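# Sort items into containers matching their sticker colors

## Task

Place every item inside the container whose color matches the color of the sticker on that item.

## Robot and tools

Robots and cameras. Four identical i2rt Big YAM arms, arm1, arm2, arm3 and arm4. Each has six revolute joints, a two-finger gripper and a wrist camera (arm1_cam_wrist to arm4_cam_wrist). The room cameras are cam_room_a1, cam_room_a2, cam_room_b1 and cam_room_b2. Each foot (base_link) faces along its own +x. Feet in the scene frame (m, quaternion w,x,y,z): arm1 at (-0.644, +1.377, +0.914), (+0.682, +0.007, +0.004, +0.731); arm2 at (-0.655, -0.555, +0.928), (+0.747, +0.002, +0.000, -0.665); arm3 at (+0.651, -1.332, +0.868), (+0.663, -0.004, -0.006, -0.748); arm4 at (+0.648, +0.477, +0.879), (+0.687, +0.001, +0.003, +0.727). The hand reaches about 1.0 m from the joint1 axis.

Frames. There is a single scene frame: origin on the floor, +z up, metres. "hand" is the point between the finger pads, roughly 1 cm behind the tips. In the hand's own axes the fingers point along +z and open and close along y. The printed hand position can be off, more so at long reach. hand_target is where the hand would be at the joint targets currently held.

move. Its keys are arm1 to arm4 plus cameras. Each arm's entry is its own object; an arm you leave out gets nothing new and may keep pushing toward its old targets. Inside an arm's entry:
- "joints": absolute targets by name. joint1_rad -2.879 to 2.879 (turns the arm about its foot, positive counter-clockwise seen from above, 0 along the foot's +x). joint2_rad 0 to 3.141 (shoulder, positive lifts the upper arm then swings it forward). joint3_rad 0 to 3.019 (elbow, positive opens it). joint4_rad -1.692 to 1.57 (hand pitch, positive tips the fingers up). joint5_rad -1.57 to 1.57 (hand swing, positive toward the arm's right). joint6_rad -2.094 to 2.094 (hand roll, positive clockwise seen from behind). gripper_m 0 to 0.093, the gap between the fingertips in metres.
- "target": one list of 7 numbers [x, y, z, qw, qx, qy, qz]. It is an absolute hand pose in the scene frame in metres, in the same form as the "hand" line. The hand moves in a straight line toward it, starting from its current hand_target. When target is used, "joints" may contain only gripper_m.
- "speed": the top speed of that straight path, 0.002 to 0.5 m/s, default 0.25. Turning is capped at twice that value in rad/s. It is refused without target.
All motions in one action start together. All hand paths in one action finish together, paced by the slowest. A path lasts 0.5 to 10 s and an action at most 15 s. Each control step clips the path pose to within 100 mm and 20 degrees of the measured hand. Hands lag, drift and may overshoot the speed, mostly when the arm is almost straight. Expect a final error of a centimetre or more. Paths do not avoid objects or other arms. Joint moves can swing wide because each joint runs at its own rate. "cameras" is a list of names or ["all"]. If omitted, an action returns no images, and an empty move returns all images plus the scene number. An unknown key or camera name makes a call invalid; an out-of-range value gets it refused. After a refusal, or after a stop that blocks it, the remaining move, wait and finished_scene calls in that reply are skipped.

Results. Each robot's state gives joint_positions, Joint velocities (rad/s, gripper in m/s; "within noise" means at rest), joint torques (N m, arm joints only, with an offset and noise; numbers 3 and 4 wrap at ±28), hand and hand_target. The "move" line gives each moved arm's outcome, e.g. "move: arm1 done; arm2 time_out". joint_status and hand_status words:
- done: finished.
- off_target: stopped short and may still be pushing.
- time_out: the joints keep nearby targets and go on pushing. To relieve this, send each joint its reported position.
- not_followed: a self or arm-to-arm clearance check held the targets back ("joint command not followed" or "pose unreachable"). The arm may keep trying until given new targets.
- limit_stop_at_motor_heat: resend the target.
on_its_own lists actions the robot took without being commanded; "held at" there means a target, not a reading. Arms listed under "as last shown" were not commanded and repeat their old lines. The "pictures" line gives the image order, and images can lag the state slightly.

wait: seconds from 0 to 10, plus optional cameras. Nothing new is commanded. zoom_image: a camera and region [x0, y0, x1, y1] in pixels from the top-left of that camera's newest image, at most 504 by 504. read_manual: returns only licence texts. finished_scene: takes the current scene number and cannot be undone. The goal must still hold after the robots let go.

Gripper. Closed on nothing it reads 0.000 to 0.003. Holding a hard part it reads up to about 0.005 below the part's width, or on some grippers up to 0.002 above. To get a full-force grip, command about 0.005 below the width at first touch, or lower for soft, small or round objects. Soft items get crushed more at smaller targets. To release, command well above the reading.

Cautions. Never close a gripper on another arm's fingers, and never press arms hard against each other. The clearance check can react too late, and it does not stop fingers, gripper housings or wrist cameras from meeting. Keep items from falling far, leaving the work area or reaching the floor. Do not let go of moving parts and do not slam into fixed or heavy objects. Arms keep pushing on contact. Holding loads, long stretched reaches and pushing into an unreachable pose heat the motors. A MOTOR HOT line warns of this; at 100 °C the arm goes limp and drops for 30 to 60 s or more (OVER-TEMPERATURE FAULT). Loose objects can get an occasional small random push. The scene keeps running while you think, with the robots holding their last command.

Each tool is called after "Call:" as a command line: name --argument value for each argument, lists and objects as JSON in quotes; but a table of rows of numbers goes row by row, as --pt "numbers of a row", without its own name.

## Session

Call:
move

Scene clock: 0.00 s.
Joint torques (N m): no reading
Motor temperatures (°C): arm1=[21 23 27 23 21 21 21] | arm2=[23 24 26 22 22 20 23] | arm3=[24 23 23 23 24 23 23] | arm4=[22 22 23 22 24 21 24]
Heat: arm1: hottest joint3_rad 27 °C; arm2: hottest joint3_rad 26 °C; arm3: hottest joint1_rad 24 °C; arm4: hottest joint5_rad 24 °C.
Joint velocities: within noise
arm1.joint_positions: joint1_rad=-0.168 joint2_rad=+0.560 joint3_rad=+1.361 joint4_rad=-1.410 joint5_rad=+0.240 joint6_rad=+0.692 gripper_m=+0.09396
arm1.joint_status: not commanded
arm1.hand: x=-0.5739 y=+1.5732 z=+1.4376 quat_wxyz=(-0.303, +0.280, -0.837, -0.359) (m; scene frame)
arm1.hand_target: x=-0.5739 y=+1.5706 z=+1.4504 quat_wxyz=(-0.308, +0.276, -0.832, -0.370) (m; scene frame)
arm1.hand_status: not commanded
arm2.joint_positions: joint1_rad=+0.198 joint2_rad=+0.483 joint3_rad=+1.641 joint4_rad=-1.210 joint5_rad=-0.086 joint6_rad=-0.484 gripper_m=+0.09396
arm2.joint_status: not commanded
arm2.hand: x=-0.6060 y=-0.6654 z=+1.6315 quat_wxyz=(-0.468, -0.246, -0.683, +0.505) (m; scene frame)
arm2.hand_target: x=-0.6080 y=-0.6596 z=+1.6377 quat_wxyz=(-0.472, -0.243, -0.677, +0.510) (m; scene frame)
arm2.hand_status: not commanded
arm3.joint_positions: joint1_rad=+0.130 joint2_rad=+0.645 joint3_rad=+1.695 joint4_rad=-1.138 joint5_rad=+0.075 joint6_rad=+0.392 gripper_m=+0.09396
arm3.joint_status: not commanded
arm3.hand: x=+0.6384 y=-1.5186 z=+1.5920 quat_wxyz=(-0.552, -0.621, -0.389, +0.398) (m; scene frame)
arm3.hand_target: x=+0.6384 y=-1.5137 z=+1.6002 quat_wxyz=(-0.558, -0.615, -0.384, +0.402) (m; scene frame)
arm3.hand_status: not commanded
arm4.joint_positions: joint1_rad=+0.147 joint2_rad=+0.437 joint3_rad=+1.709 joint4_rad=-1.566 joint5_rad=+0.245 joint6_rad=+0.670 gripper_m=+0.09396
arm4.joint_status: not commanded
arm4.hand: x=+0.6821 y=+0.5397 z=+1.5256 quat_wxyz=(-0.292, +0.355, -0.719, -0.522) (m; scene frame)
arm4.hand_target: x=+0.6830 y=+0.5357 z=+1.5308 quat_wxyz=(-0.294, +0.352, -0.714, -0.529) (m; scene frame)
arm4.hand_status: not commanded
pictures: arm1_cam_wrist, arm2_cam_wrist, arm3_cam_wrist, arm4_cam_wrist, cam_room_a1, cam_room_a2, cam_room_b1, cam_room_b2
Images, in order (width x height): arm1_cam_wrist 672x504, arm2_cam_wrist 672x504, arm3_cam_wrist 672x504, arm4_cam_wrist 672x504, cam_room_a1 672x504, cam_room_a2 672x504, cam_room_b1 672x504, cam_room_b2 672x504.

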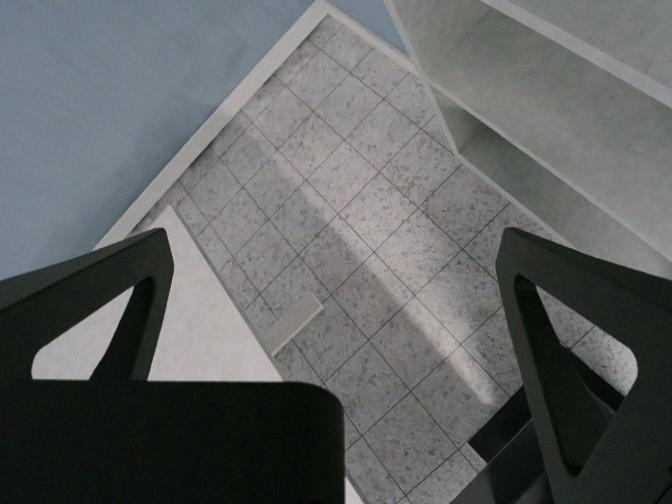

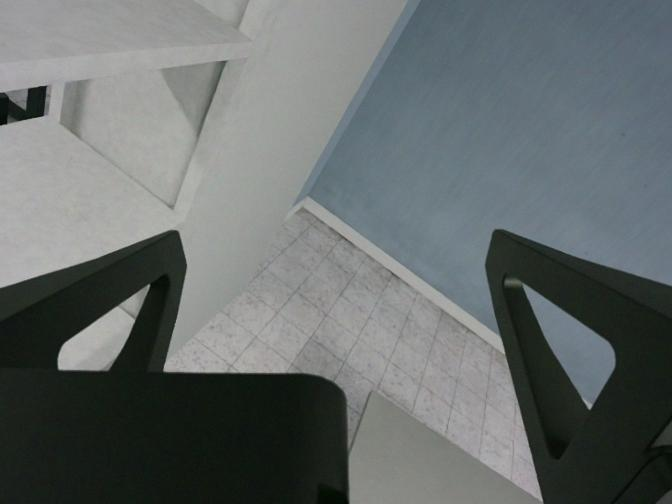

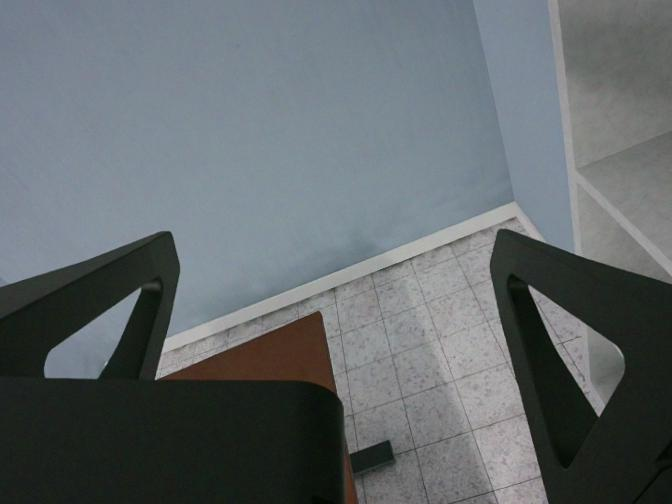

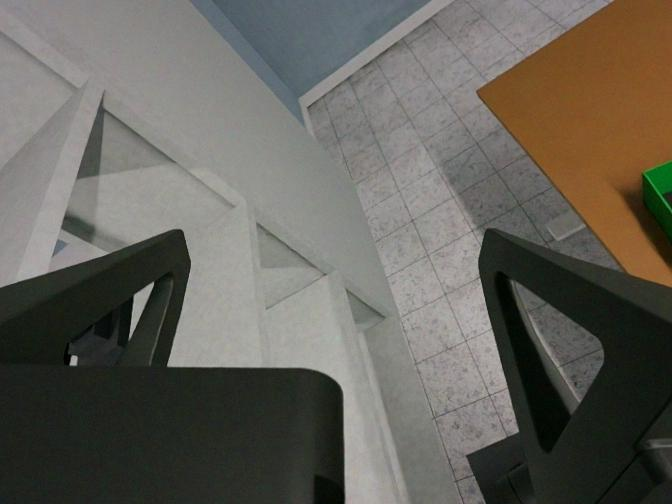

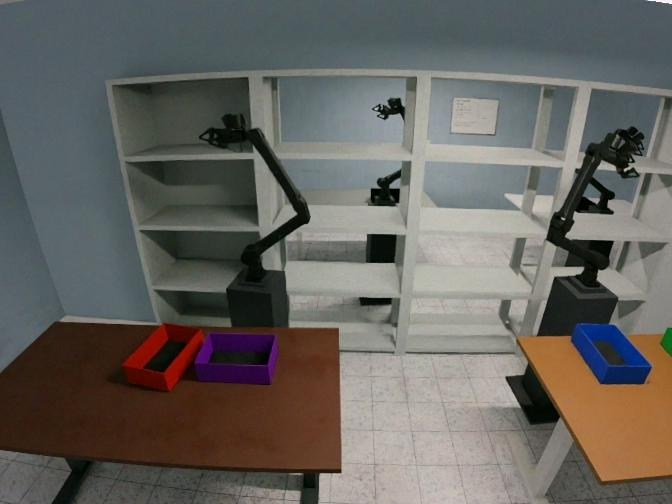

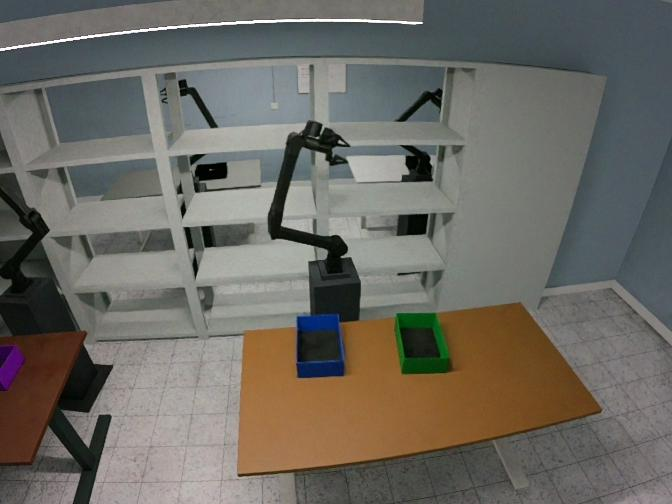

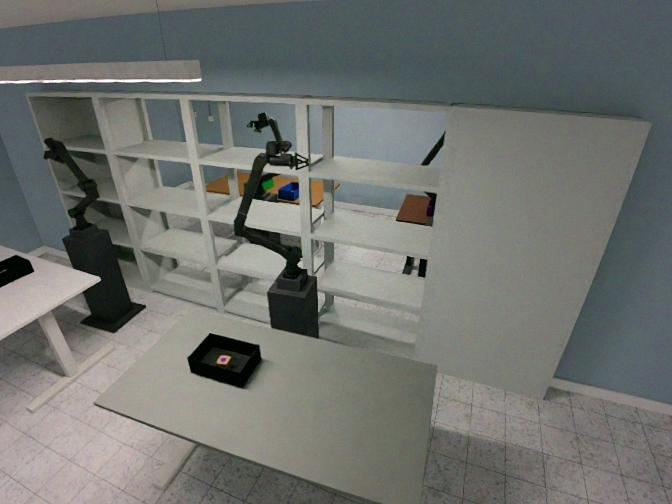

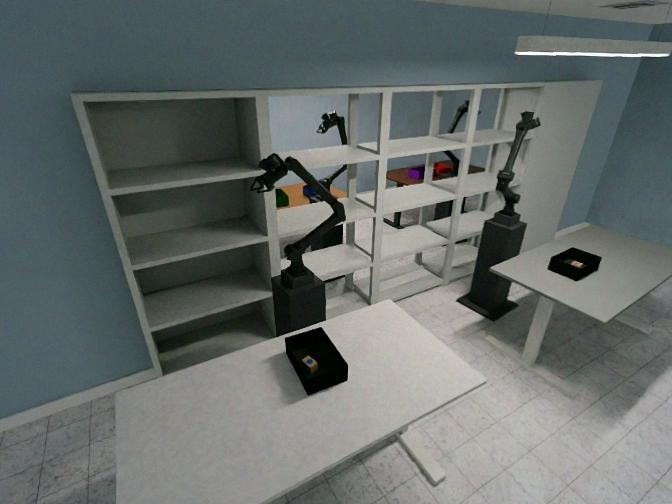

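Call:
zoom_image --camera "cam_room_b1" --region '[170, 320, 290, 400]'

Call:
zoom_image --camera "cam_room_b2" --region '[270, 310, 370, 400]'

Scaled by 4.200.

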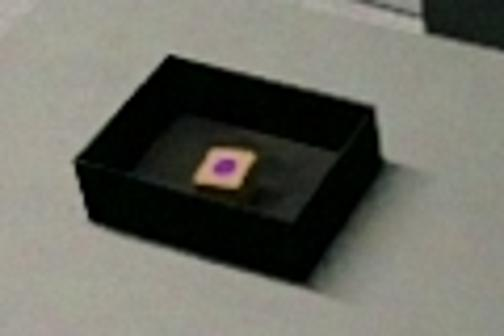

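Scaled by 5.040.

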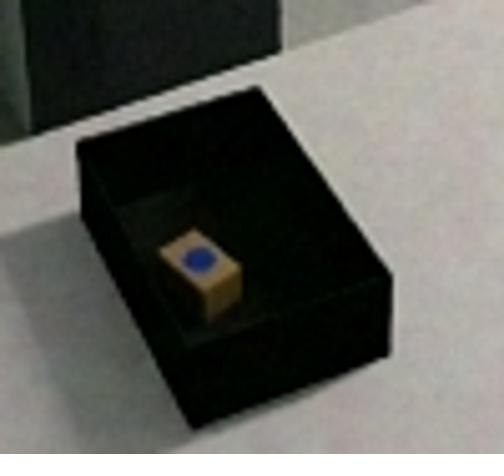

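Call:
move --arm1 '{"joints":{"joint1_rad":1.4,"joint2_rad":0.53,"joint3_rad":1.4,"joint4_rad":-1.6,"joint5_rad":0,"joint6_rad":0}}' --arm2 '{"joints":{"joint1_rad":-1.83,"joint2_rad":0.53,"joint3_rad":1.4,"joint4_rad":-1.6,"joint5_rad":0,"joint6_rad":0}}' --arm3 '{"joints":{"joint1_rad":1.57,"joint2_rad":0.53,"joint3_rad":1.4,"joint4_rad":-1.6,"joint5_rad":0,"joint6_rad":0}}' --arm4 '{"joints":{"joint1_rad":-1.715,"joint2_rad":0.53,"joint3_rad":1.4,"joint4_rad":-1.6,"joint5_rad":0,"joint6_rad":0}}' --cameras '["arm1_cam_wrist","arm2_cam_wrist","arm3_cam_wrist","arm4_cam_wrist"]'

Scene clock: 20.30 s.
Joint torques (N m): arm1=[-1.44 5.19 11.86 1.17 0 -0.07] | arm2=[0.26 1.49 8.91 1.63 0.06 0.2] | arm3=[2.2 3.31 7.3 1.2 -0.01 -0.11] | arm4=[0.56 2.96 7.97 0.92 0.02 -0.09]
Motor temperatures (°C): arm1=[21 24 30 23 21 21 21] | arm2=[23 24 27 22 22 20 23] | arm3=[24 23 24 23 24 23 23] | arm4=[22 22 24 22 24 21 24]
Heat: arm1: hottest joint3_rad 30 °C; arm2: hottest joint3_rad 27 °C; arm3: hottest joint1_rad 24 °C; arm4: hottest joint3_rad 24 °C.
move: arm1 done; arm2 done; arm3 done; arm4 done
Joint velocities: within noise
arm1.joint_positions: joint1_rad=+1.393 joint2_rad=+0.535 joint3_rad=+1.361 joint4_rad=-1.589 joint5_rad=+0.000 joint6_rad=+0.008 gripper_m=+0.09399
arm1.joint_status: all done
arm1.hand: x=-0.8038 y=+1.3948 z=+1.4080 quat_wxyz=(-0.021, +0.915, -0.053, -0.400) (m; scene frame)
arm1.hand_target: x=-0.7955 y=+1.3927 z=+1.4235 quat_wxyz=(-0.022, +0.909, -0.046, -0.415) (m; scene frame)
arm1.hand_status: not commanded
arm2.joint_positions: joint1_rad=-1.825 joint2_rad=+0.539 joint3_rad=+1.395 joint4_rad=-1.584 joint5_rad=-0.001 joint6_rad=-0.015 gripper_m=+0.09398
arm2.joint_status: all done
arm2.hand: x=-0.8217 y=-0.5339 z=+1.4343 quat_wxyz=(+0.032, -0.911, +0.055, +0.407) (m; scene frame)
arm2.hand_target: x=-0.8148 y=-0.5337 z=+1.4350 quat_wxyz=(+0.031, -0.911, +0.064, +0.406) (m; scene frame)
arm2.hand_status: not commanded
arm3.joint_positions: joint1_rad=+1.559 joint2_rad=+0.535 joint3_rad=+1.397 joint4_rad=-1.593 joint5_rad=+0.001 joint6_rad=+0.007 gripper_m=+0.09398
arm3.joint_status: all done
arm3.hand: x=+0.8129 y=-1.3469 z=+1.3743 quat_wxyz=(-0.407, -0.061, -0.911, +0.032) (m; scene frame)
arm3.hand_target: x=+0.8097 y=-1.3445 z=+1.3750 quat_wxyz=(-0.408, -0.053, -0.911, +0.031) (m; scene frame)
arm3.hand_status: not commanded
arm4.joint_positions: joint1_rad=-1.711 joint2_rad=+0.535 joint3_rad=+1.381 joint4_rad=-1.590 joint5_rad=+0.001 joint6_rad=+0.014 gripper_m=+0.09399
arm4.joint_status: all done
arm4.hand: x=+0.8161 y=+0.4644 z=+1.3785 quat_wxyz=(-0.400, -0.044, -0.916, +0.016) (m; scene frame)
arm4.hand_target: x=+0.8103 y=+0.4646 z=+1.3855 quat_wxyz=(-0.406, -0.039, -0.913, +0.019) (m; scene frame)
arm4.hand_status: not commanded
pictures: arm1_cam_wrist, arm2_cam_wrist, arm3_cam_wrist, arm4_cam_wrist
Images, in order (width x height): arm1_cam_wrist 672x504, arm2_cam_wrist 672x504, arm3_cam_wrist 672x504, arm4_cam_wrist 672x504.

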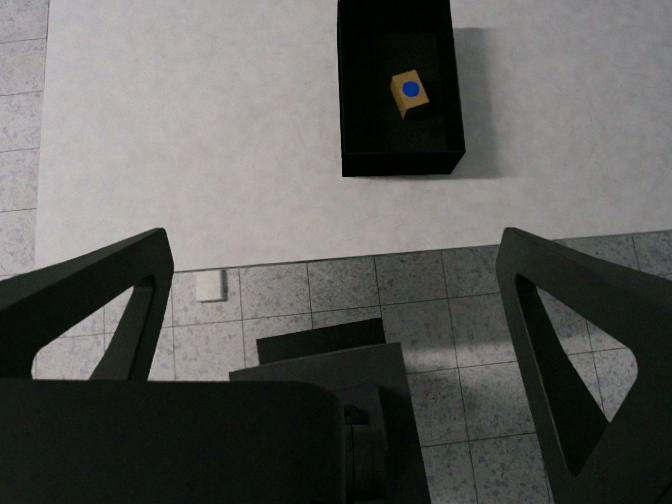

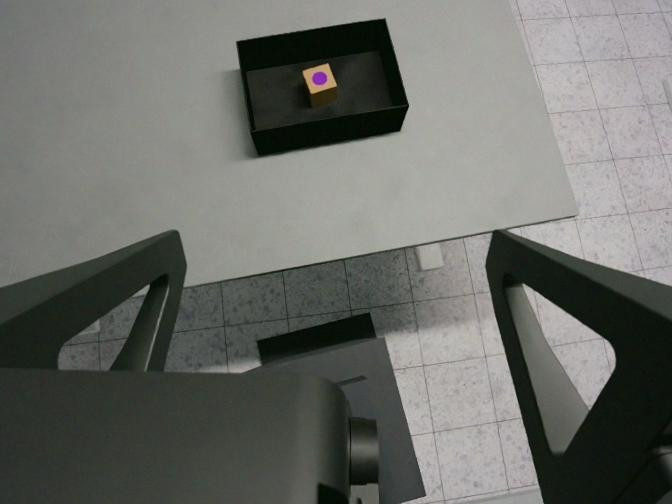

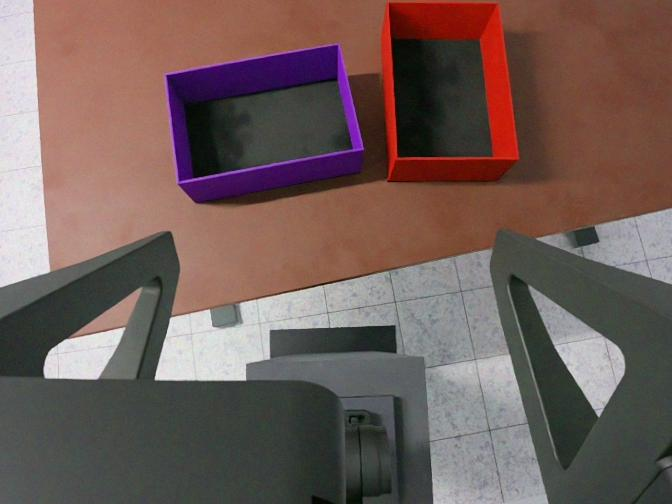

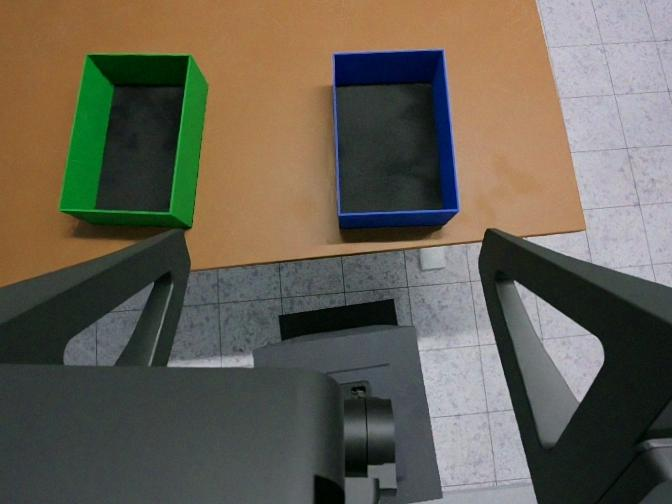

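Call:
zoom_image --camera "arm1_cam_wrist" --region '[370, 50, 460, 140]'

Call:
zoom_image --camera "arm2_cam_wrist" --region '[280, 40, 370, 130]'

Scaled by 5.600.

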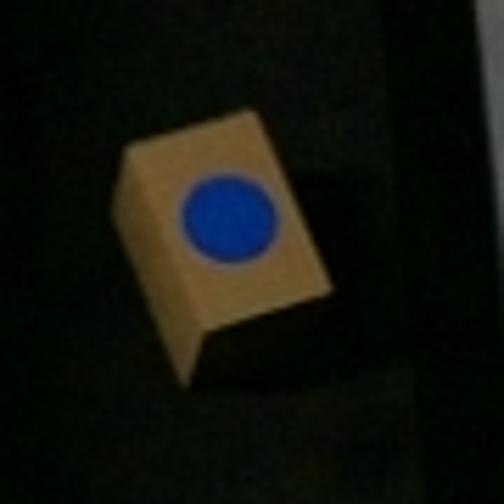

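Scaled by 5.600.

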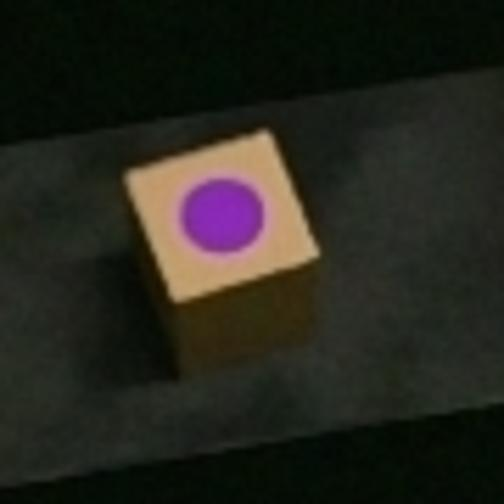

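Call:
move --arm1 '{"target":[-1.157,1.593,0.92,0.0182,0.9796,0.1029,-0.173]}' --arm2 '{"target":[-1.246,-0.493,0.92,0.0146,0.9815,0.0824,-0.1734]}' --cameras '["arm1_cam_wrist","arm2_cam_wrist"]'

Scene clock: 48.37 s.
Joint torques (N m): arm1=[-2.61 -13.92 12.62 1.17 -0.11 -0.02] | arm2=[1.14 -18.2 12.49 1.62 -0.31 -0.1] | arm3=[2.02 3.19 7.24 1.18 0 -0.11] | arm4=[0.44 2.84 7.98 0.87 0.06 -0.1]
Motor temperatures (°C): arm1=[21 24 32 23 21 21 21] | arm2=[23 24 28 22 22 20 23] | arm3=[24 23 25 23 24 23 23] | arm4=[22 22 28 22 24 21 24]
Heat: arm1: hottest joint3_rad 32 °C; arm2: hottest joint3_rad 28 °C; arm3: hottest joint3_rad 25 °C; arm4: hottest joint3_rad 28 °C.
move: arm1 off_target; arm2 off_target
Joint velocities: within noise
arm1.joint_positions: joint1_rad=+1.049 joint2_rad=+1.864 joint3_rad=+1.129 joint4_rad=-0.637 joint5_rad=-0.211 joint6_rad=-0.634 gripper_m=+0.09399
arm1.joint_status: not commanded
arm1.hand: x=-1.1343 y=+1.5763 z=+0.9001 quat_wxyz=(+0.037, +0.984, +0.100, -0.146) (m; scene frame)
arm1.hand_target: x=-1.1557 y=+1.5925 z=+0.9208 quat_wxyz=(+0.018, +0.979, +0.103, -0.173) (m; scene frame)
arm1.hand_status: off_target (0.034 m and 3.8 deg from the pose sent, 0.634 m and 32.9 deg at the start)
arm2.joint_positions: joint1_rad=-1.829 joint2_rad=+1.902 joint3_rad=+1.192 joint4_rad=-0.569 joint5_rad=-0.101 joint6_rad=-0.269 gripper_m=+0.09398
arm2.joint_status: not commanded
arm2.hand: x=-1.2215 y=-0.4922 z=+0.9077 quat_wxyz=(-0.018, -0.986, -0.071, +0.151) (m; scene frame)
arm2.hand_target: x=-1.2449 y=-0.4932 z=+0.9207 quat_wxyz=(-0.014, -0.981, -0.082, +0.174) (m; scene frame)
arm2.hand_status: off_target (0.027 m and 3.0 deg from the pose sent, 0.668 m and 32.6 deg at the start)
arm3, arm4: as last shown
pictures: arm1_cam_wrist, arm2_cam_wrist
Images, in order (width x height): arm1_cam_wrist 672x504, arm2_cam_wrist 672x504.

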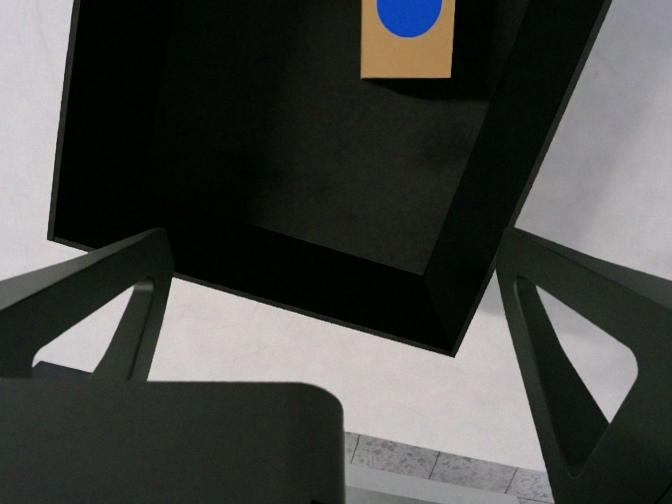

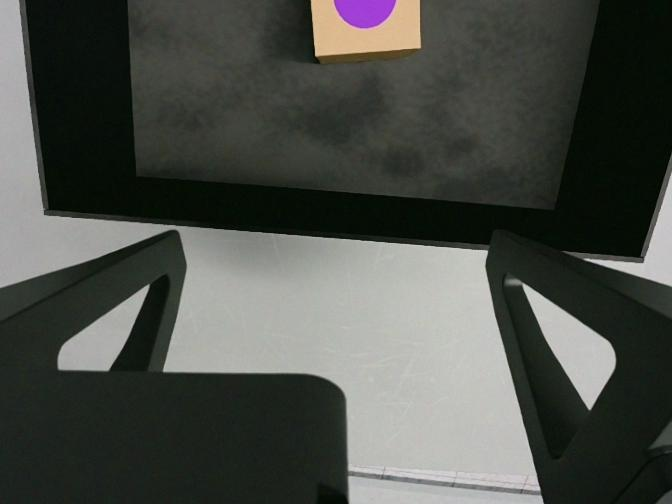

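Call:
move --arm1 '{"target":[-1.228,1.610,0.815,0.0182,0.9796,0.1029,-0.173]}' --arm2 '{"target":[-1.318,-0.488,0.812,0.0189,0.979,0.107,-0.173]}' --cameras '["arm1_cam_wrist","arm2_cam_wrist"]'

Scene clock: 60.37 s.
Joint torques (N m): arm1=[-1.79 -17.2 11.52 1.4 -0.07 0.14] | arm2=[1.49 -21.89 11.55 1.83 -0.32 -0.08] | arm3=[2.14 3.02 7.25 1.22 0 -0.12] | arm4=[0.15 3.31 7.94 0.95 0.06 -0.08]
Motor temperatures (°C): arm1=[21 24 32 23 21 21 21] | arm2=[23 25 30 22 22 20 23] | arm3=[24 23 26 23 24 23 23] | arm4=[22 22 29 22 24 21 24]
Heat: arm1: hottest joint3_rad 32 °C; arm2: hottest joint3_rad 30 °C; arm3: hottest joint3_rad 26 °C; arm4: hottest joint3_rad 29 °C.
move: arm1 off_target; arm2 off_target
Joint velocities: within noise
arm1.joint_positions: joint1_rad=+1.067 joint2_rad=+2.181 joint3_rad=+1.334 joint4_rad=-0.518 joint5_rad=-0.205 joint6_rad=-0.624 gripper_m=+0.09399
arm1.joint_status: not commanded
arm1.hand: x=-1.2023 y=+1.5978 z=+0.8000 quat_wxyz=(+0.034, +0.983, +0.104, -0.148) (m; scene frame)
arm1.hand_target: x=-1.2269 y=+1.6095 z=+0.8163 quat_wxyz=(+0.018, +0.979, +0.103, -0.173) (m; scene frame)
arm1.hand_status: off_target (0.032 m and 3.5 deg from the pose sent, 0.131 m and 3.8 deg at the start)
arm2.joint_positions: joint1_rad=-1.828 joint2_rad=+2.231 joint3_rad=+1.429 joint4_rad=-0.482 joint5_rad=-0.117 joint6_rad=-0.313 gripper_m=+0.09398
arm2.joint_status: not commanded
arm2.hand: x=-1.2942 y=-0.4844 z=+0.8037 quat_wxyz=(-0.023, -0.984, -0.094, +0.151) (m; scene frame)
arm2.hand_target: x=-1.3170 y=-0.4883 z=+0.8129 quat_wxyz=(-0.019, -0.979, -0.107, +0.173) (m; scene frame)
arm2.hand_status: off_target (0.025 m and 3.0 deg from the pose sent, 0.136 m and 4.9 deg at the start)
arm3, arm4: as last shown
pictures: arm1_cam_wrist, arm2_cam_wrist
Images, in order (width x height): arm1_cam_wrist 672x504, arm2_cam_wrist 672x504.

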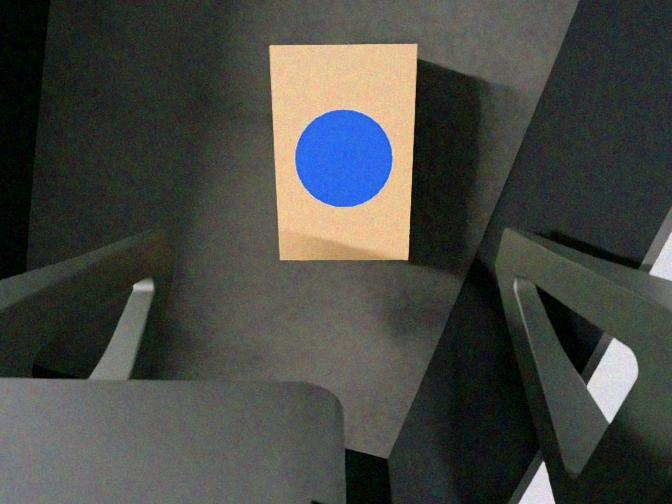

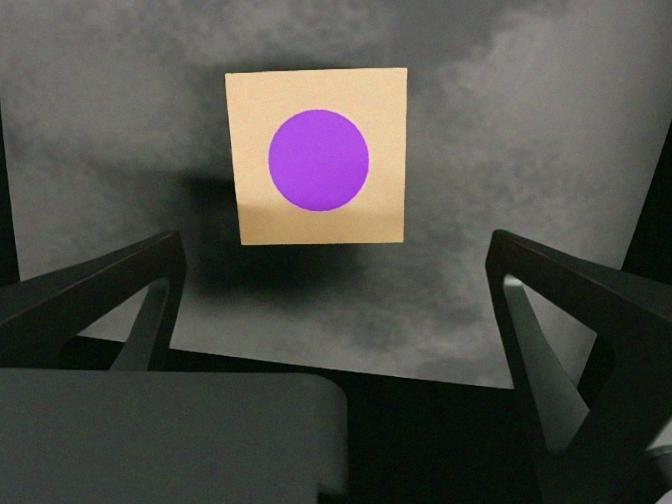

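Call:
move --arm1 '{"target":[-1.250,1.607,0.750,0.0182,0.9796,0.1029,-0.173],"speed":0.12}' --arm2 '{"target":[-1.344,-0.499,0.750,0.0189,0.979,0.107,-0.173],"speed":0.12}' --cameras '["arm1_cam_wrist","arm2_cam_wrist"]'

Scene clock: 74.83 s.
Joint torques (N m): arm1=[-1.61 -18.02 10.61 1.26 -0.09 0.14] | arm2=[1.14 -22.01 11.25 1.92 0 0.13] | arm3=[2.02 3.19 7.23 1.2 0 -0.12] | arm4=[0.56 2.84 8.09 0.79 0.04 -0.07]
Motor temperatures (°C): arm1=[21 25 33 23 21 21 21] | arm2=[23 25 31 22 22 20 23] | arm3=[24 23 26 23 24 23 23] | arm4=[22 22 30 22 24 21 24]
Heat: arm1: hottest joint3_rad 33 °C; arm2: hottest joint3_rad 31 °C; arm3: hottest joint3_rad 26 °C; arm4: hottest joint3_rad 30 °C.
move: arm1 off_target; arm2 off_target
Joint velocities: within noise
arm1.joint_positions: joint1_rad=+1.085 joint2_rad=+2.339 joint3_rad=+1.421 joint4_rad=-0.437 joint5_rad=-0.200 joint6_rad=-0.605 gripper_m=+0.09399
arm1.joint_status: not commanded
arm1.hand: x=-1.2255 y=+1.5969 z=+0.7371 quat_wxyz=(+0.032, +0.983, +0.104, -0.149) (m; scene frame)
arm1.hand_target: x=-1.2491 y=+1.6067 z=+0.7510 quat_wxyz=(+0.018, +0.979, +0.103, -0.173) (m; scene frame)
arm1.hand_status: off_target (0.029 m and 3.1 deg from the pose sent, 0.070 m and 3.5 deg at the start)
arm2.joint_positions: joint1_rad=-1.803 joint2_rad=+2.381 joint3_rad=+1.544 joint4_rad=-0.435 joint5_rad=-0.117 joint6_rad=-0.313 gripper_m=+0.09398
arm2.joint_status: not commanded
arm2.hand: x=-1.3238 y=-0.4974 z=+0.7496 quat_wxyz=(-0.023, -0.982, -0.106, +0.156) (m; scene frame)
arm2.hand_target: x=-1.3432 y=-0.4990 z=+0.7507 quat_wxyz=(-0.019, -0.979, -0.107, +0.173) (m; scene frame)
arm2.hand_status: off_target (0.020 m and 2.0 deg from the pose sent, 0.075 m and 3.1 deg at the start)
arm3, arm4: as last shown
pictures: arm1_cam_wrist, arm2_cam_wrist
Images, in order (width x height): arm1_cam_wrist 672x504, arm2_cam_wrist 672x504.

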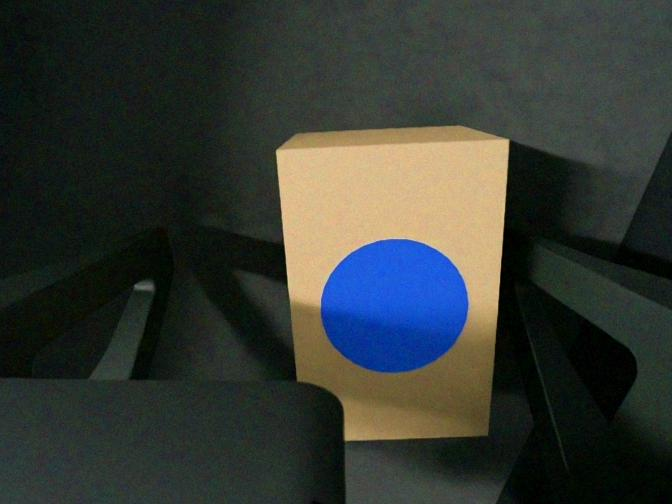

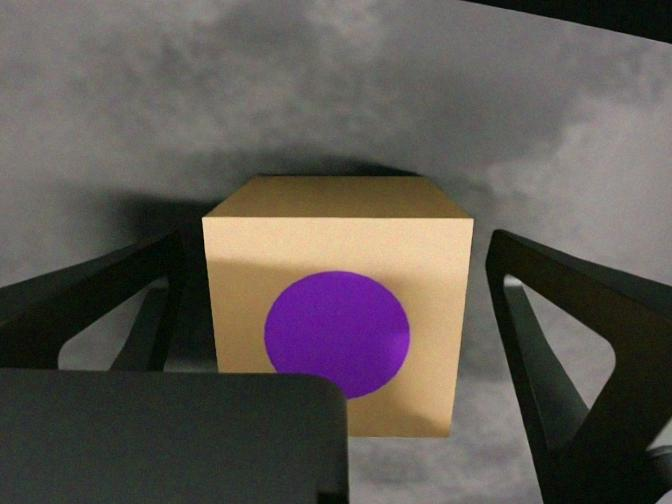

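Call:
move --arm1 '{"joints":{"gripper_m":0.036}}' --arm2 '{"joints":{"gripper_m":0.045}}' --cameras '["arm1_cam_wrist","arm2_cam_wrist"]'

Scene clock: 79.50 s.
Joint torques (N m): arm1=[-1.44 -17.73 10.54 1.32 -0.09 0.11] | arm2=[1.26 -22.18 11.25 1.94 -0.05 0.13] | arm3=[2.08 3.25 7.28 1.21 -0.01 -0.12] | arm4=[0.56 3.37 7.98 0.84 0.02 -0.05]
Motor temperatures (°C): arm1=[21 25 33 23 21 21 21] | arm2=[23 25 31 22 22 20 23] | arm3=[24 23 26 23 24 23 23] | arm4=[22 22 30 22 24 21 24]
Heat: arm1: hottest joint3_rad 33 °C; arm2: hottest joint3_rad 31 °C; arm3: hottest joint3_rad 26 °C; arm4: hottest joint3_rad 30 °C.
move: arm1 off_target; arm2 off_target
Joint velocities: within noise
arm1.joint_positions: joint1_rad=+1.085 joint2_rad=+2.339 joint3_rad=+1.421 joint4_rad=-0.437 joint5_rad=-0.198 joint6_rad=-0.604 gripper_m=+0.04398
arm1.joint_status: gripper_m off_target (ended at +0.04401, target +0.03600)
arm1.hand: x=-1.2256 y=+1.5972 z=+0.7371 quat_wxyz=(+0.031, +0.983, +0.104, -0.149) (m; scene frame)
arm1.hand_target: x=-1.2489 y=+1.6067 z=+0.7509 quat_wxyz=(+0.018, +0.979, +0.103, -0.173) (m; scene frame)
arm1.hand_status: not commanded
arm2.joint_positions: joint1_rad=-1.803 joint2_rad=+2.381 joint3_rad=+1.544 joint4_rad=-0.435 joint5_rad=-0.116 joint6_rad=-0.313 gripper_m=+0.05294
arm2.joint_status: gripper_m off_target (ended at +0.05296, target +0.04500)
arm2.hand: x=-1.3240 y=-0.4971 z=+0.7497 quat_wxyz=(-0.023, -0.982, -0.106, +0.156) (m; scene frame)
arm2.hand_target: x=-1.3430 y=-0.4991 z=+0.7506 quat_wxyz=(-0.019, -0.979, -0.107, +0.173) (m; scene frame)
arm2.hand_status: not commanded
arm3, arm4: as last shown
pictures: arm1_cam_wrist, arm2_cam_wrist
Images, in order (width x height): arm1_cam_wrist 672x504, arm2_cam_wrist 672x504.

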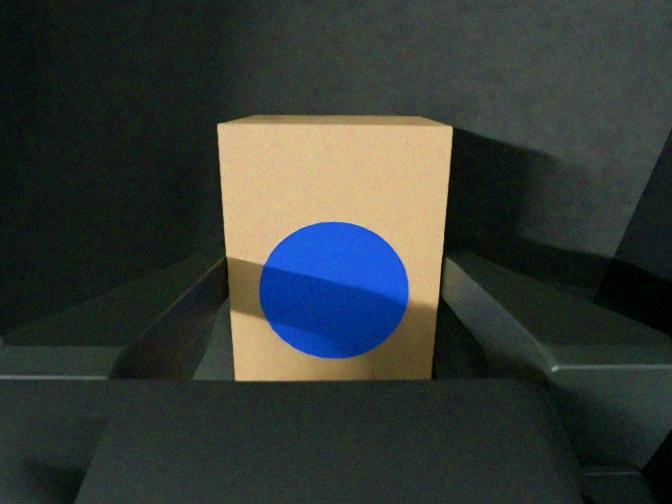

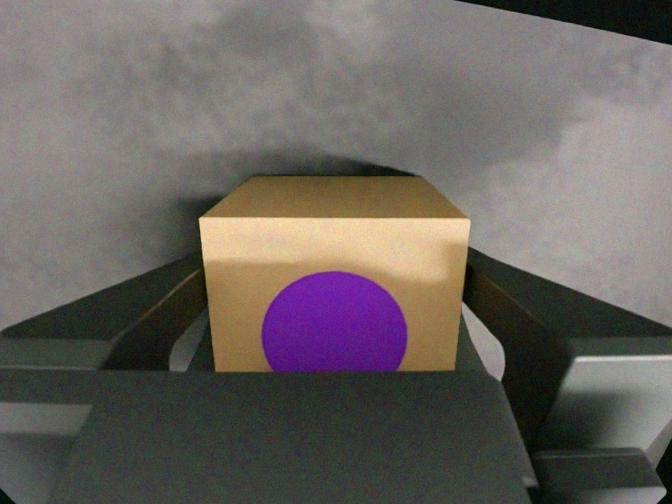

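Call:
move --arm1 '{"target":[-1.14,1.57,1.1,0.0182,0.9796,0.1029,-0.173]}' --arm2 '{"target":[-1.21,-0.50,1.1,0.0189,0.979,0.107,-0.173]}' --arm3 '{"joints":{"joint1_rad":-1.99}}' --arm4 '{"joints":{"joint1_rad":0.9}}'

Call:
move --arm1 '{"joints":{"joint2_rad":0.53,"joint3_rad":1.4,"joint4_rad":-1.6,"joint5_rad":0,"joint6_rad":0}}' --arm2 '{"joints":{"joint2_rad":0.53,"joint3_rad":1.4,"joint4_rad":-1.6,"joint5_rad":0,"joint6_rad":0}}'

Call:
move --arm1 '{"joints":{"joint1_rad":-2.24}}' --arm2 '{"joints":{"joint1_rad":0.92}}' --cameras '["arm1_cam_wrist","arm2_cam_wrist"]'

Scene clock: 89.57 s.
Joint torques (N m): arm1=[-3.02 -12.16 15.68 0.25 -0.21 -0.01] | arm2=[0.03 -16.32 12.42 0.88 -0.33 -0.08] | arm3=[0.32 3.02 7.35 1.18 0 -0.12] | arm4=[1.03 3.19 8.06 0.77 0.09 -0.11]
Motor temperatures (°C): arm1=[21 25 33 23 21 21 21] | arm2=[23 26 32 22 22 20 23] | arm3=[24 23 26 23 24 23 23] | arm4=[22 22 31 22 24 21 24]
Heat: arm1: hottest joint3_rad 33 °C; arm2: hottest joint3_rad 32 °C; arm3: hottest joint3_rad 26 °C; arm4: hottest joint3_rad 31 °C.
move: arm1 off_target; arm2 done; arm3 done; arm4 done
Joint velocities: within noise
arm1.joint_positions: joint1_rad=+1.079 joint2_rad=+1.597 joint3_rad=+1.285 joint4_rad=-1.042 joint5_rad=-0.200 joint6_rad=-0.606 gripper_m=+0.04398
arm1.joint_status: not commanded
arm1.hand: x=-1.1254 y=+1.5576 z=+1.0733 quat_wxyz=(+0.031, +0.983, +0.102, -0.150) (m; scene frame)
arm1.hand_target: x=-1.1387 y=+1.5694 z=+1.1003 quat_wxyz=(+0.018, +0.979, +0.103, -0.173) (m; scene frame)
arm1.hand_status: off_target (0.033 m and 3.1 deg from the pose sent, 0.374 m and 3.1 deg at the start)
arm2.joint_positions: joint1_rad=-1.816 joint2_rad=+1.614 joint3_rad=+1.334 joint4_rad=-0.963 joint5_rad=-0.119 joint6_rad=-0.319 gripper_m=+0.05294
arm2.joint_status: not commanded
arm2.hand: x=-1.2060 y=-0.5051 z=+1.0942 quat_wxyz=(-0.020, -0.980, -0.104, +0.171) (m; scene frame)
arm2.hand_target: x=-1.2098 y=-0.5001 z=+1.0999 quat_wxyz=(-0.019, -0.979, -0.107, +0.173) (m; scene frame)
arm2.hand_status: done (0.009 m and 0.5 deg from the pose sent, 0.368 m and 2.0 deg at the start)
arm3.joint_positions: joint1_rad=-1.979 joint2_rad=+0.535 joint3_rad=+1.397 joint4_rad=-1.593 joint5_rad=+0.000 joint6_rad=+0.006 gripper_m=+0.09402
arm3.joint_status: all done
arm3.hand: x=+0.5090 y=-1.2415 z=+1.3725 quat_wxyz=(+0.099, -0.882, +0.244, +0.391) (m; scene frame)
arm3.hand_target: x=+0.5129 y=-1.2417 z=+1.3733 quat_wxyz=(+0.103, -0.881, +0.246, +0.391) (m; scene frame)
arm3.hand_status: not commanded
arm4.joint_positions: joint1_rad=+0.896 joint2_rad=+0.535 joint3_rad=+1.381 joint4_rad=-1.590 joint5_rad=+0.000 joint6_rad=+0.013 gripper_m=+0.09402
arm4.joint_status: all done
arm4.hand: x=+0.5148 y=+0.5759 z=+1.3796 quat_wxyz=(-0.118, +0.870, -0.285, -0.385) (m; scene frame)
arm4.hand_target: x=+0.5193 y=+0.5721 z=+1.3865 quat_wxyz=(-0.121, +0.869, -0.277, -0.391) (m; scene frame)
arm4.hand_status: not commanded
pictures: none

Scene clock: 91.13 s.
Joint torques (N m): arm1=[-2.08 6.65 9.68 1.21 0.1 0.16] | arm2=[0.03 2.55 10.15 1.85 0.14 0.21] | arm3=[0.38 2.84 7.41 1.22 0 -0.12] | arm4=[0.85 3.19 7.95 0.8 0.06 -0.08]
Motor temperatures (°C): arm1=[21 25 33 23 21 21 22] | arm2=[23 26 32 22 22 20 23] | arm3=[24 23 26 23 24 23 23] | arm4=[22 22 31 22 24 21 24]
Heat: arm1: hottest joint3_rad 33 °C; arm2: hottest joint3_rad 32 °C; arm3: hottest joint3_rad 26 °C; arm4: hottest joint3_rad 31 °C.
move: arm1 done; arm2 done
Joint velocities: within noise
arm1.joint_positions: joint1_rad=+1.076 joint2_rad=+0.521 joint3_rad=+1.382 joint4_rad=-1.593 joint5_rad=-0.002 joint6_rad=-0.009 gripper_m=+0.04397
arm1.joint_status: all done
arm1.hand: x=-0.7822 y=+1.4425 z=+1.4180 quat_wxyz=(-0.087, +0.891, -0.189, -0.405) (m; scene frame)
arm1.hand_target: x=-0.7813 y=+1.4440 z=+1.4234 quat_wxyz=(-0.088, +0.888, -0.197, -0.406) (m; scene frame)
arm1.hand_status: not commanded
arm2.joint_positions: joint1_rad=-1.817 joint2_rad=+0.528 joint3_rad=+1.381 joint4_rad=-1.591 joint5_rad=-0.003 joint6_rad=-0.015 gripper_m=+0.05294
arm2.joint_status: all done
arm2.hand: x=-0.8185 y=-0.5359 z=+1.4287 quat_wxyz=(+0.029, -0.913, +0.051, +0.403) (m; scene frame)
arm2.hand_target: x=-0.8149 y=-0.5344 z=+1.4350 quat_wxyz=(+0.030, -0.911, +0.062, +0.406) (m; scene frame)
arm2.hand_status: not commanded
arm3, arm4: as last shown
pictures: none

Scene clock: 93.57 s.
Joint torques (N m): arm1=[-2.73 6.3 9.92 1.47 0 0.1] | arm2=[1.14 2.73 10.04 1.85 -0.01 0.21] | arm3=[0.44 2.84 7.42 1.17 0 -0.12] | arm4=[0.91 3.49 8.1 0.84 0.09 -0.1]
Motor temperatures (°C): arm1=[21 25 33 23 21 21 22] | arm2=[23 26 32 22 22 20 23] | arm3=[24 23 26 23 24 23 23] | arm4=[22 22 31 22 24 21 24]
Heat: arm1: hottest joint3_rad 33 °C; arm2: hottest joint3_rad 32 °C; arm3: hottest joint3_rad 26 °C; arm4: hottest joint3_rad 31 °C.
move: arm1 done; arm2 done
Joint velocities: within noise
arm1.joint_positions: joint1_rad=-2.233 joint2_rad=+0.521 joint3_rad=+1.382 joint4_rad=-1.593 joint5_rad=+0.001 joint6_rad=-0.007 gripper_m=+0.04392
arm1.joint_status: all done
arm1.hand: x=-0.5029 y=+1.2856 z=+1.4133 quat_wxyz=(-0.381, -0.264, -0.878, +0.122) (m; scene frame)
arm1.hand_target: x=-0.5035 y=+1.2848 z=+1.4187 quat_wxyz=(-0.383, -0.270, -0.875, +0.122) (m; scene frame)
arm1.hand_status: not commanded
arm2.joint_positions: joint1_rad=+0.914 joint2_rad=+0.528 joint3_rad=+1.381 joint4_rad=-1.591 joint5_rad=+0.000 joint6_rad=-0.014 gripper_m=+0.05298
arm2.joint_status: all done
arm2.hand: x=-0.5157 y=-0.6415 z=+1.4289 quat_wxyz=(-0.390, -0.238, -0.883, +0.109) (m; scene frame)
arm2.hand_target: x=-0.5181 y=-0.6390 z=+1.4352 quat_wxyz=(-0.394, -0.242, -0.880, +0.106) (m; scene frame)
arm2.hand_status: not commanded
arm3, arm4: as last shown
pictures: arm1_cam_wrist, arm2_cam_wrist
Images, in order (width x height): arm1_cam_wrist 672x504, arm2_cam_wrist 672x504.

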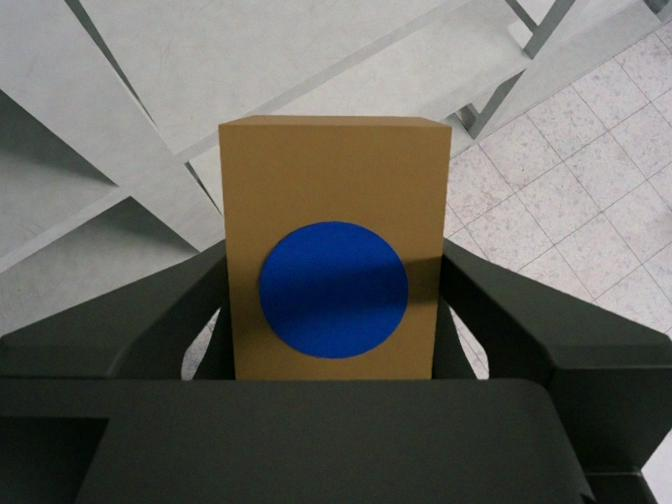

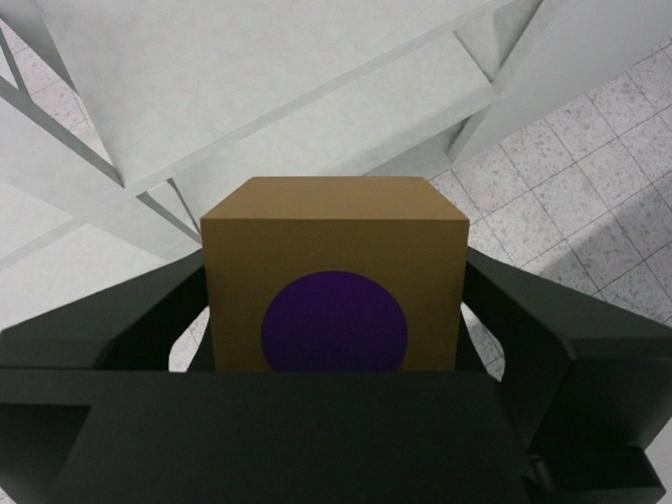

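Call:
move --arm1 '{"target":[-0.348,1.172,1.12,0.166,0.2945,0.9397,-0.052]}' --arm2 '{"target":[-0.345,-0.737,1.12,0.168,0.258,0.9505,-0.0456]}'

Call:
move --arm1 '{"target":[0.005,0.925,1.10,0.166,0.2945,0.9397,-0.052],"speed":0.2}' --arm2 '{"target":[0.005,-0.942,1.10,0.168,0.258,0.9505,-0.0456],"speed":0.2}' --cameras '["arm1_cam_wrist","arm2_cam_wrist"]'

Scene clock: 108.60 s.
Joint torques (N m): arm1=[-2.9 -4.72 11.92 1.69 -0.07 0.07] | arm2=[1.55 -8.53 10.56 2.19 0.11 0.21] | arm3=[0.38 2.96 7.38 1.18 0 -0.11] | arm4=[1.26 3.14 7.98 0.91 0.05 -0.06]
Motor temperatures (°C): arm1=[21 25 32 23 21 21 22] | arm2=[23 26 32 22 22 20 24] | arm3=[24 23 26 23 24 23 23] | arm4=[22 22 32 22 24 21 24]
Heat: arm1: hottest joint3_rad 32 °C; arm2: hottest joint3_rad 32 °C; arm3: hottest joint3_rad 26 °C; arm4: hottest joint3_rad 32 °C.
move: arm1 off_target; arm2 done
Joint velocities: within noise
arm1.joint_positions: joint1_rad=-2.242 joint2_rad=+1.055 joint3_rad=+0.906 joint4_rad=-1.096 joint5_rad=-0.007 joint6_rad=-0.007 gripper_m=+0.04392
arm1.joint_status: not commanded
arm1.hand: x=-0.3509 y=+1.1784 z=+1.1105 quat_wxyz=(-0.148, -0.289, -0.945, +0.046) (m; scene frame)
arm1.hand_target: x=-0.3482 y=+1.1722 z=+1.1200 quat_wxyz=(-0.166, -0.294, -0.940, +0.052) (m; scene frame)
arm1.hand_status: off_target (0.012 m and 2.4 deg from the pose sent, 0.351 m and 27.2 deg at the start)
arm2.joint_positions: joint1_rad=+0.919 joint2_rad=+1.074 joint3_rad=+0.888 joint4_rad=-1.055 joint5_rad=+0.002 joint6_rad=-0.011 gripper_m=+0.05298
arm2.joint_status: not commanded
arm2.hand: x=-0.3488 y=-0.7383 z=+1.1186 quat_wxyz=(-0.158, -0.256, -0.953, +0.043) (m; scene frame)
arm2.hand_target: x=-0.3451 y=-0.7370 z=+1.1200 quat_wxyz=(-0.168, -0.258, -0.950, +0.045) (m; scene frame)
arm2.hand_status: done (0.004 m and 1.2 deg from the pose sent, 0.366 m and 27.7 deg at the start)
arm3, arm4: as last shown
pictures: none

Scene clock: 111.77 s.
Joint torques (N m): arm1=[-2.73 -21.07 17.22 0.43 -0.02 0.09] | arm2=[1.32 -23.41 16.68 0.81 0.07 0.18] | arm3=[0.56 2.96 7.38 1.17 0 -0.11] | arm4=[1.26 3.08 7.99 0.96 0.07 -0.1]
Motor temperatures (°C): arm1=[21 25 33 23 21 21 22] | arm2=[23 26 33 22 22 20 24] | arm3=[24 23 26 23 24 23 23] | arm4=[22 22 32 22 24 21 24]
Heat: arm1: hottest joint3_rad 33 °C; arm2: hottest joint3_rad 33 °C; arm3: hottest joint3_rad 26 °C; arm4: hottest joint3_rad 32 °C.
move: arm1 off_target; arm2 off_target
Joint velocities: within noise
arm1.joint_positions: joint1_rad=-2.242 joint2_rad=+2.272 joint3_rad=+2.355 joint4_rad=-1.339 joint5_rad=-0.007 joint6_rad=-0.007 gripper_m=+0.04392
arm1.joint_status: not commanded
arm1.hand: x=-0.0018 y=+0.9380 z=+1.0750 quat_wxyz=(-0.143, -0.289, -0.946, +0.045) (m; scene frame)
arm1.hand_target: x=+0.0036 y=+0.9259 z=+1.1001 quat_wxyz=(-0.167, -0.294, -0.940, +0.052) (m; scene frame)
arm1.hand_status: off_target (0.029 m and 2.9 deg from the pose sent, 0.437 m and 2.3 deg at the start)
arm2.joint_positions: joint1_rad=+0.919 joint2_rad=+2.163 joint3_rad=+2.134 joint4_rad=-1.217 joint5_rad=+0.002 joint6_rad=-0.011 gripper_m=+0.05298
arm2.joint_status: not commanded
arm2.hand: x=-0.0101 y=-0.9386 z=+1.0882 quat_wxyz=(-0.155, -0.256, -0.953, +0.043) (m; scene frame)
arm2.hand_target: x=+0.0040 y=-0.9414 z=+1.0998 quat_wxyz=(-0.169, -0.258, -0.950, +0.046) (m; scene frame)
arm2.hand_status: off_target (0.019 m and 1.5 deg from the pose sent, 0.409 m and 1.2 deg at the start)
arm3, arm4: as last shown
pictures: arm1_cam_wrist, arm2_cam_wrist
Images, in order (width x height): arm1_cam_wrist 672x504, arm2_cam_wrist 672x504.

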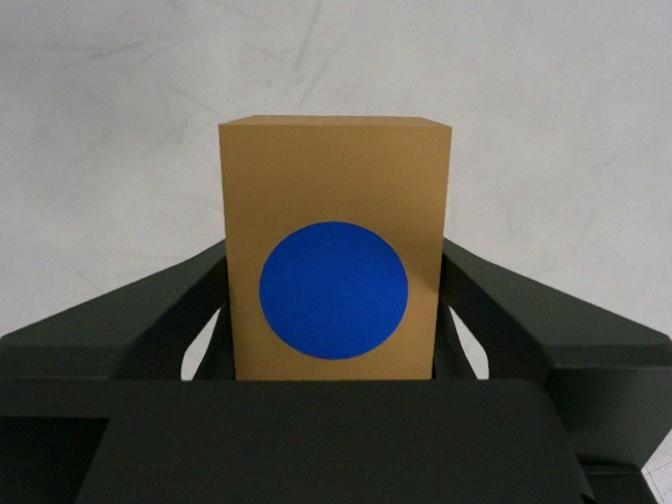

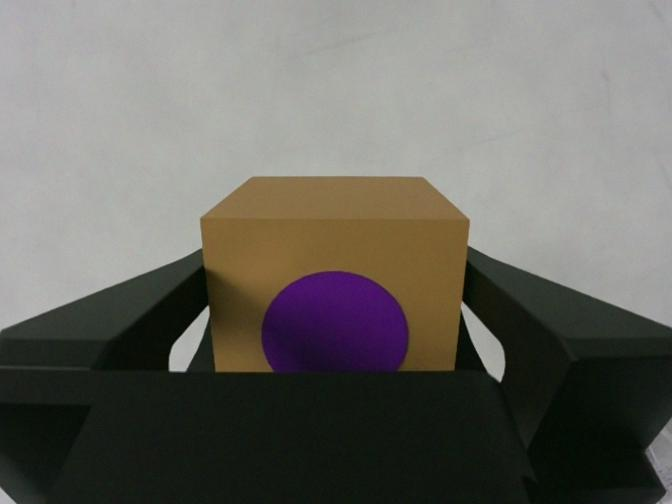

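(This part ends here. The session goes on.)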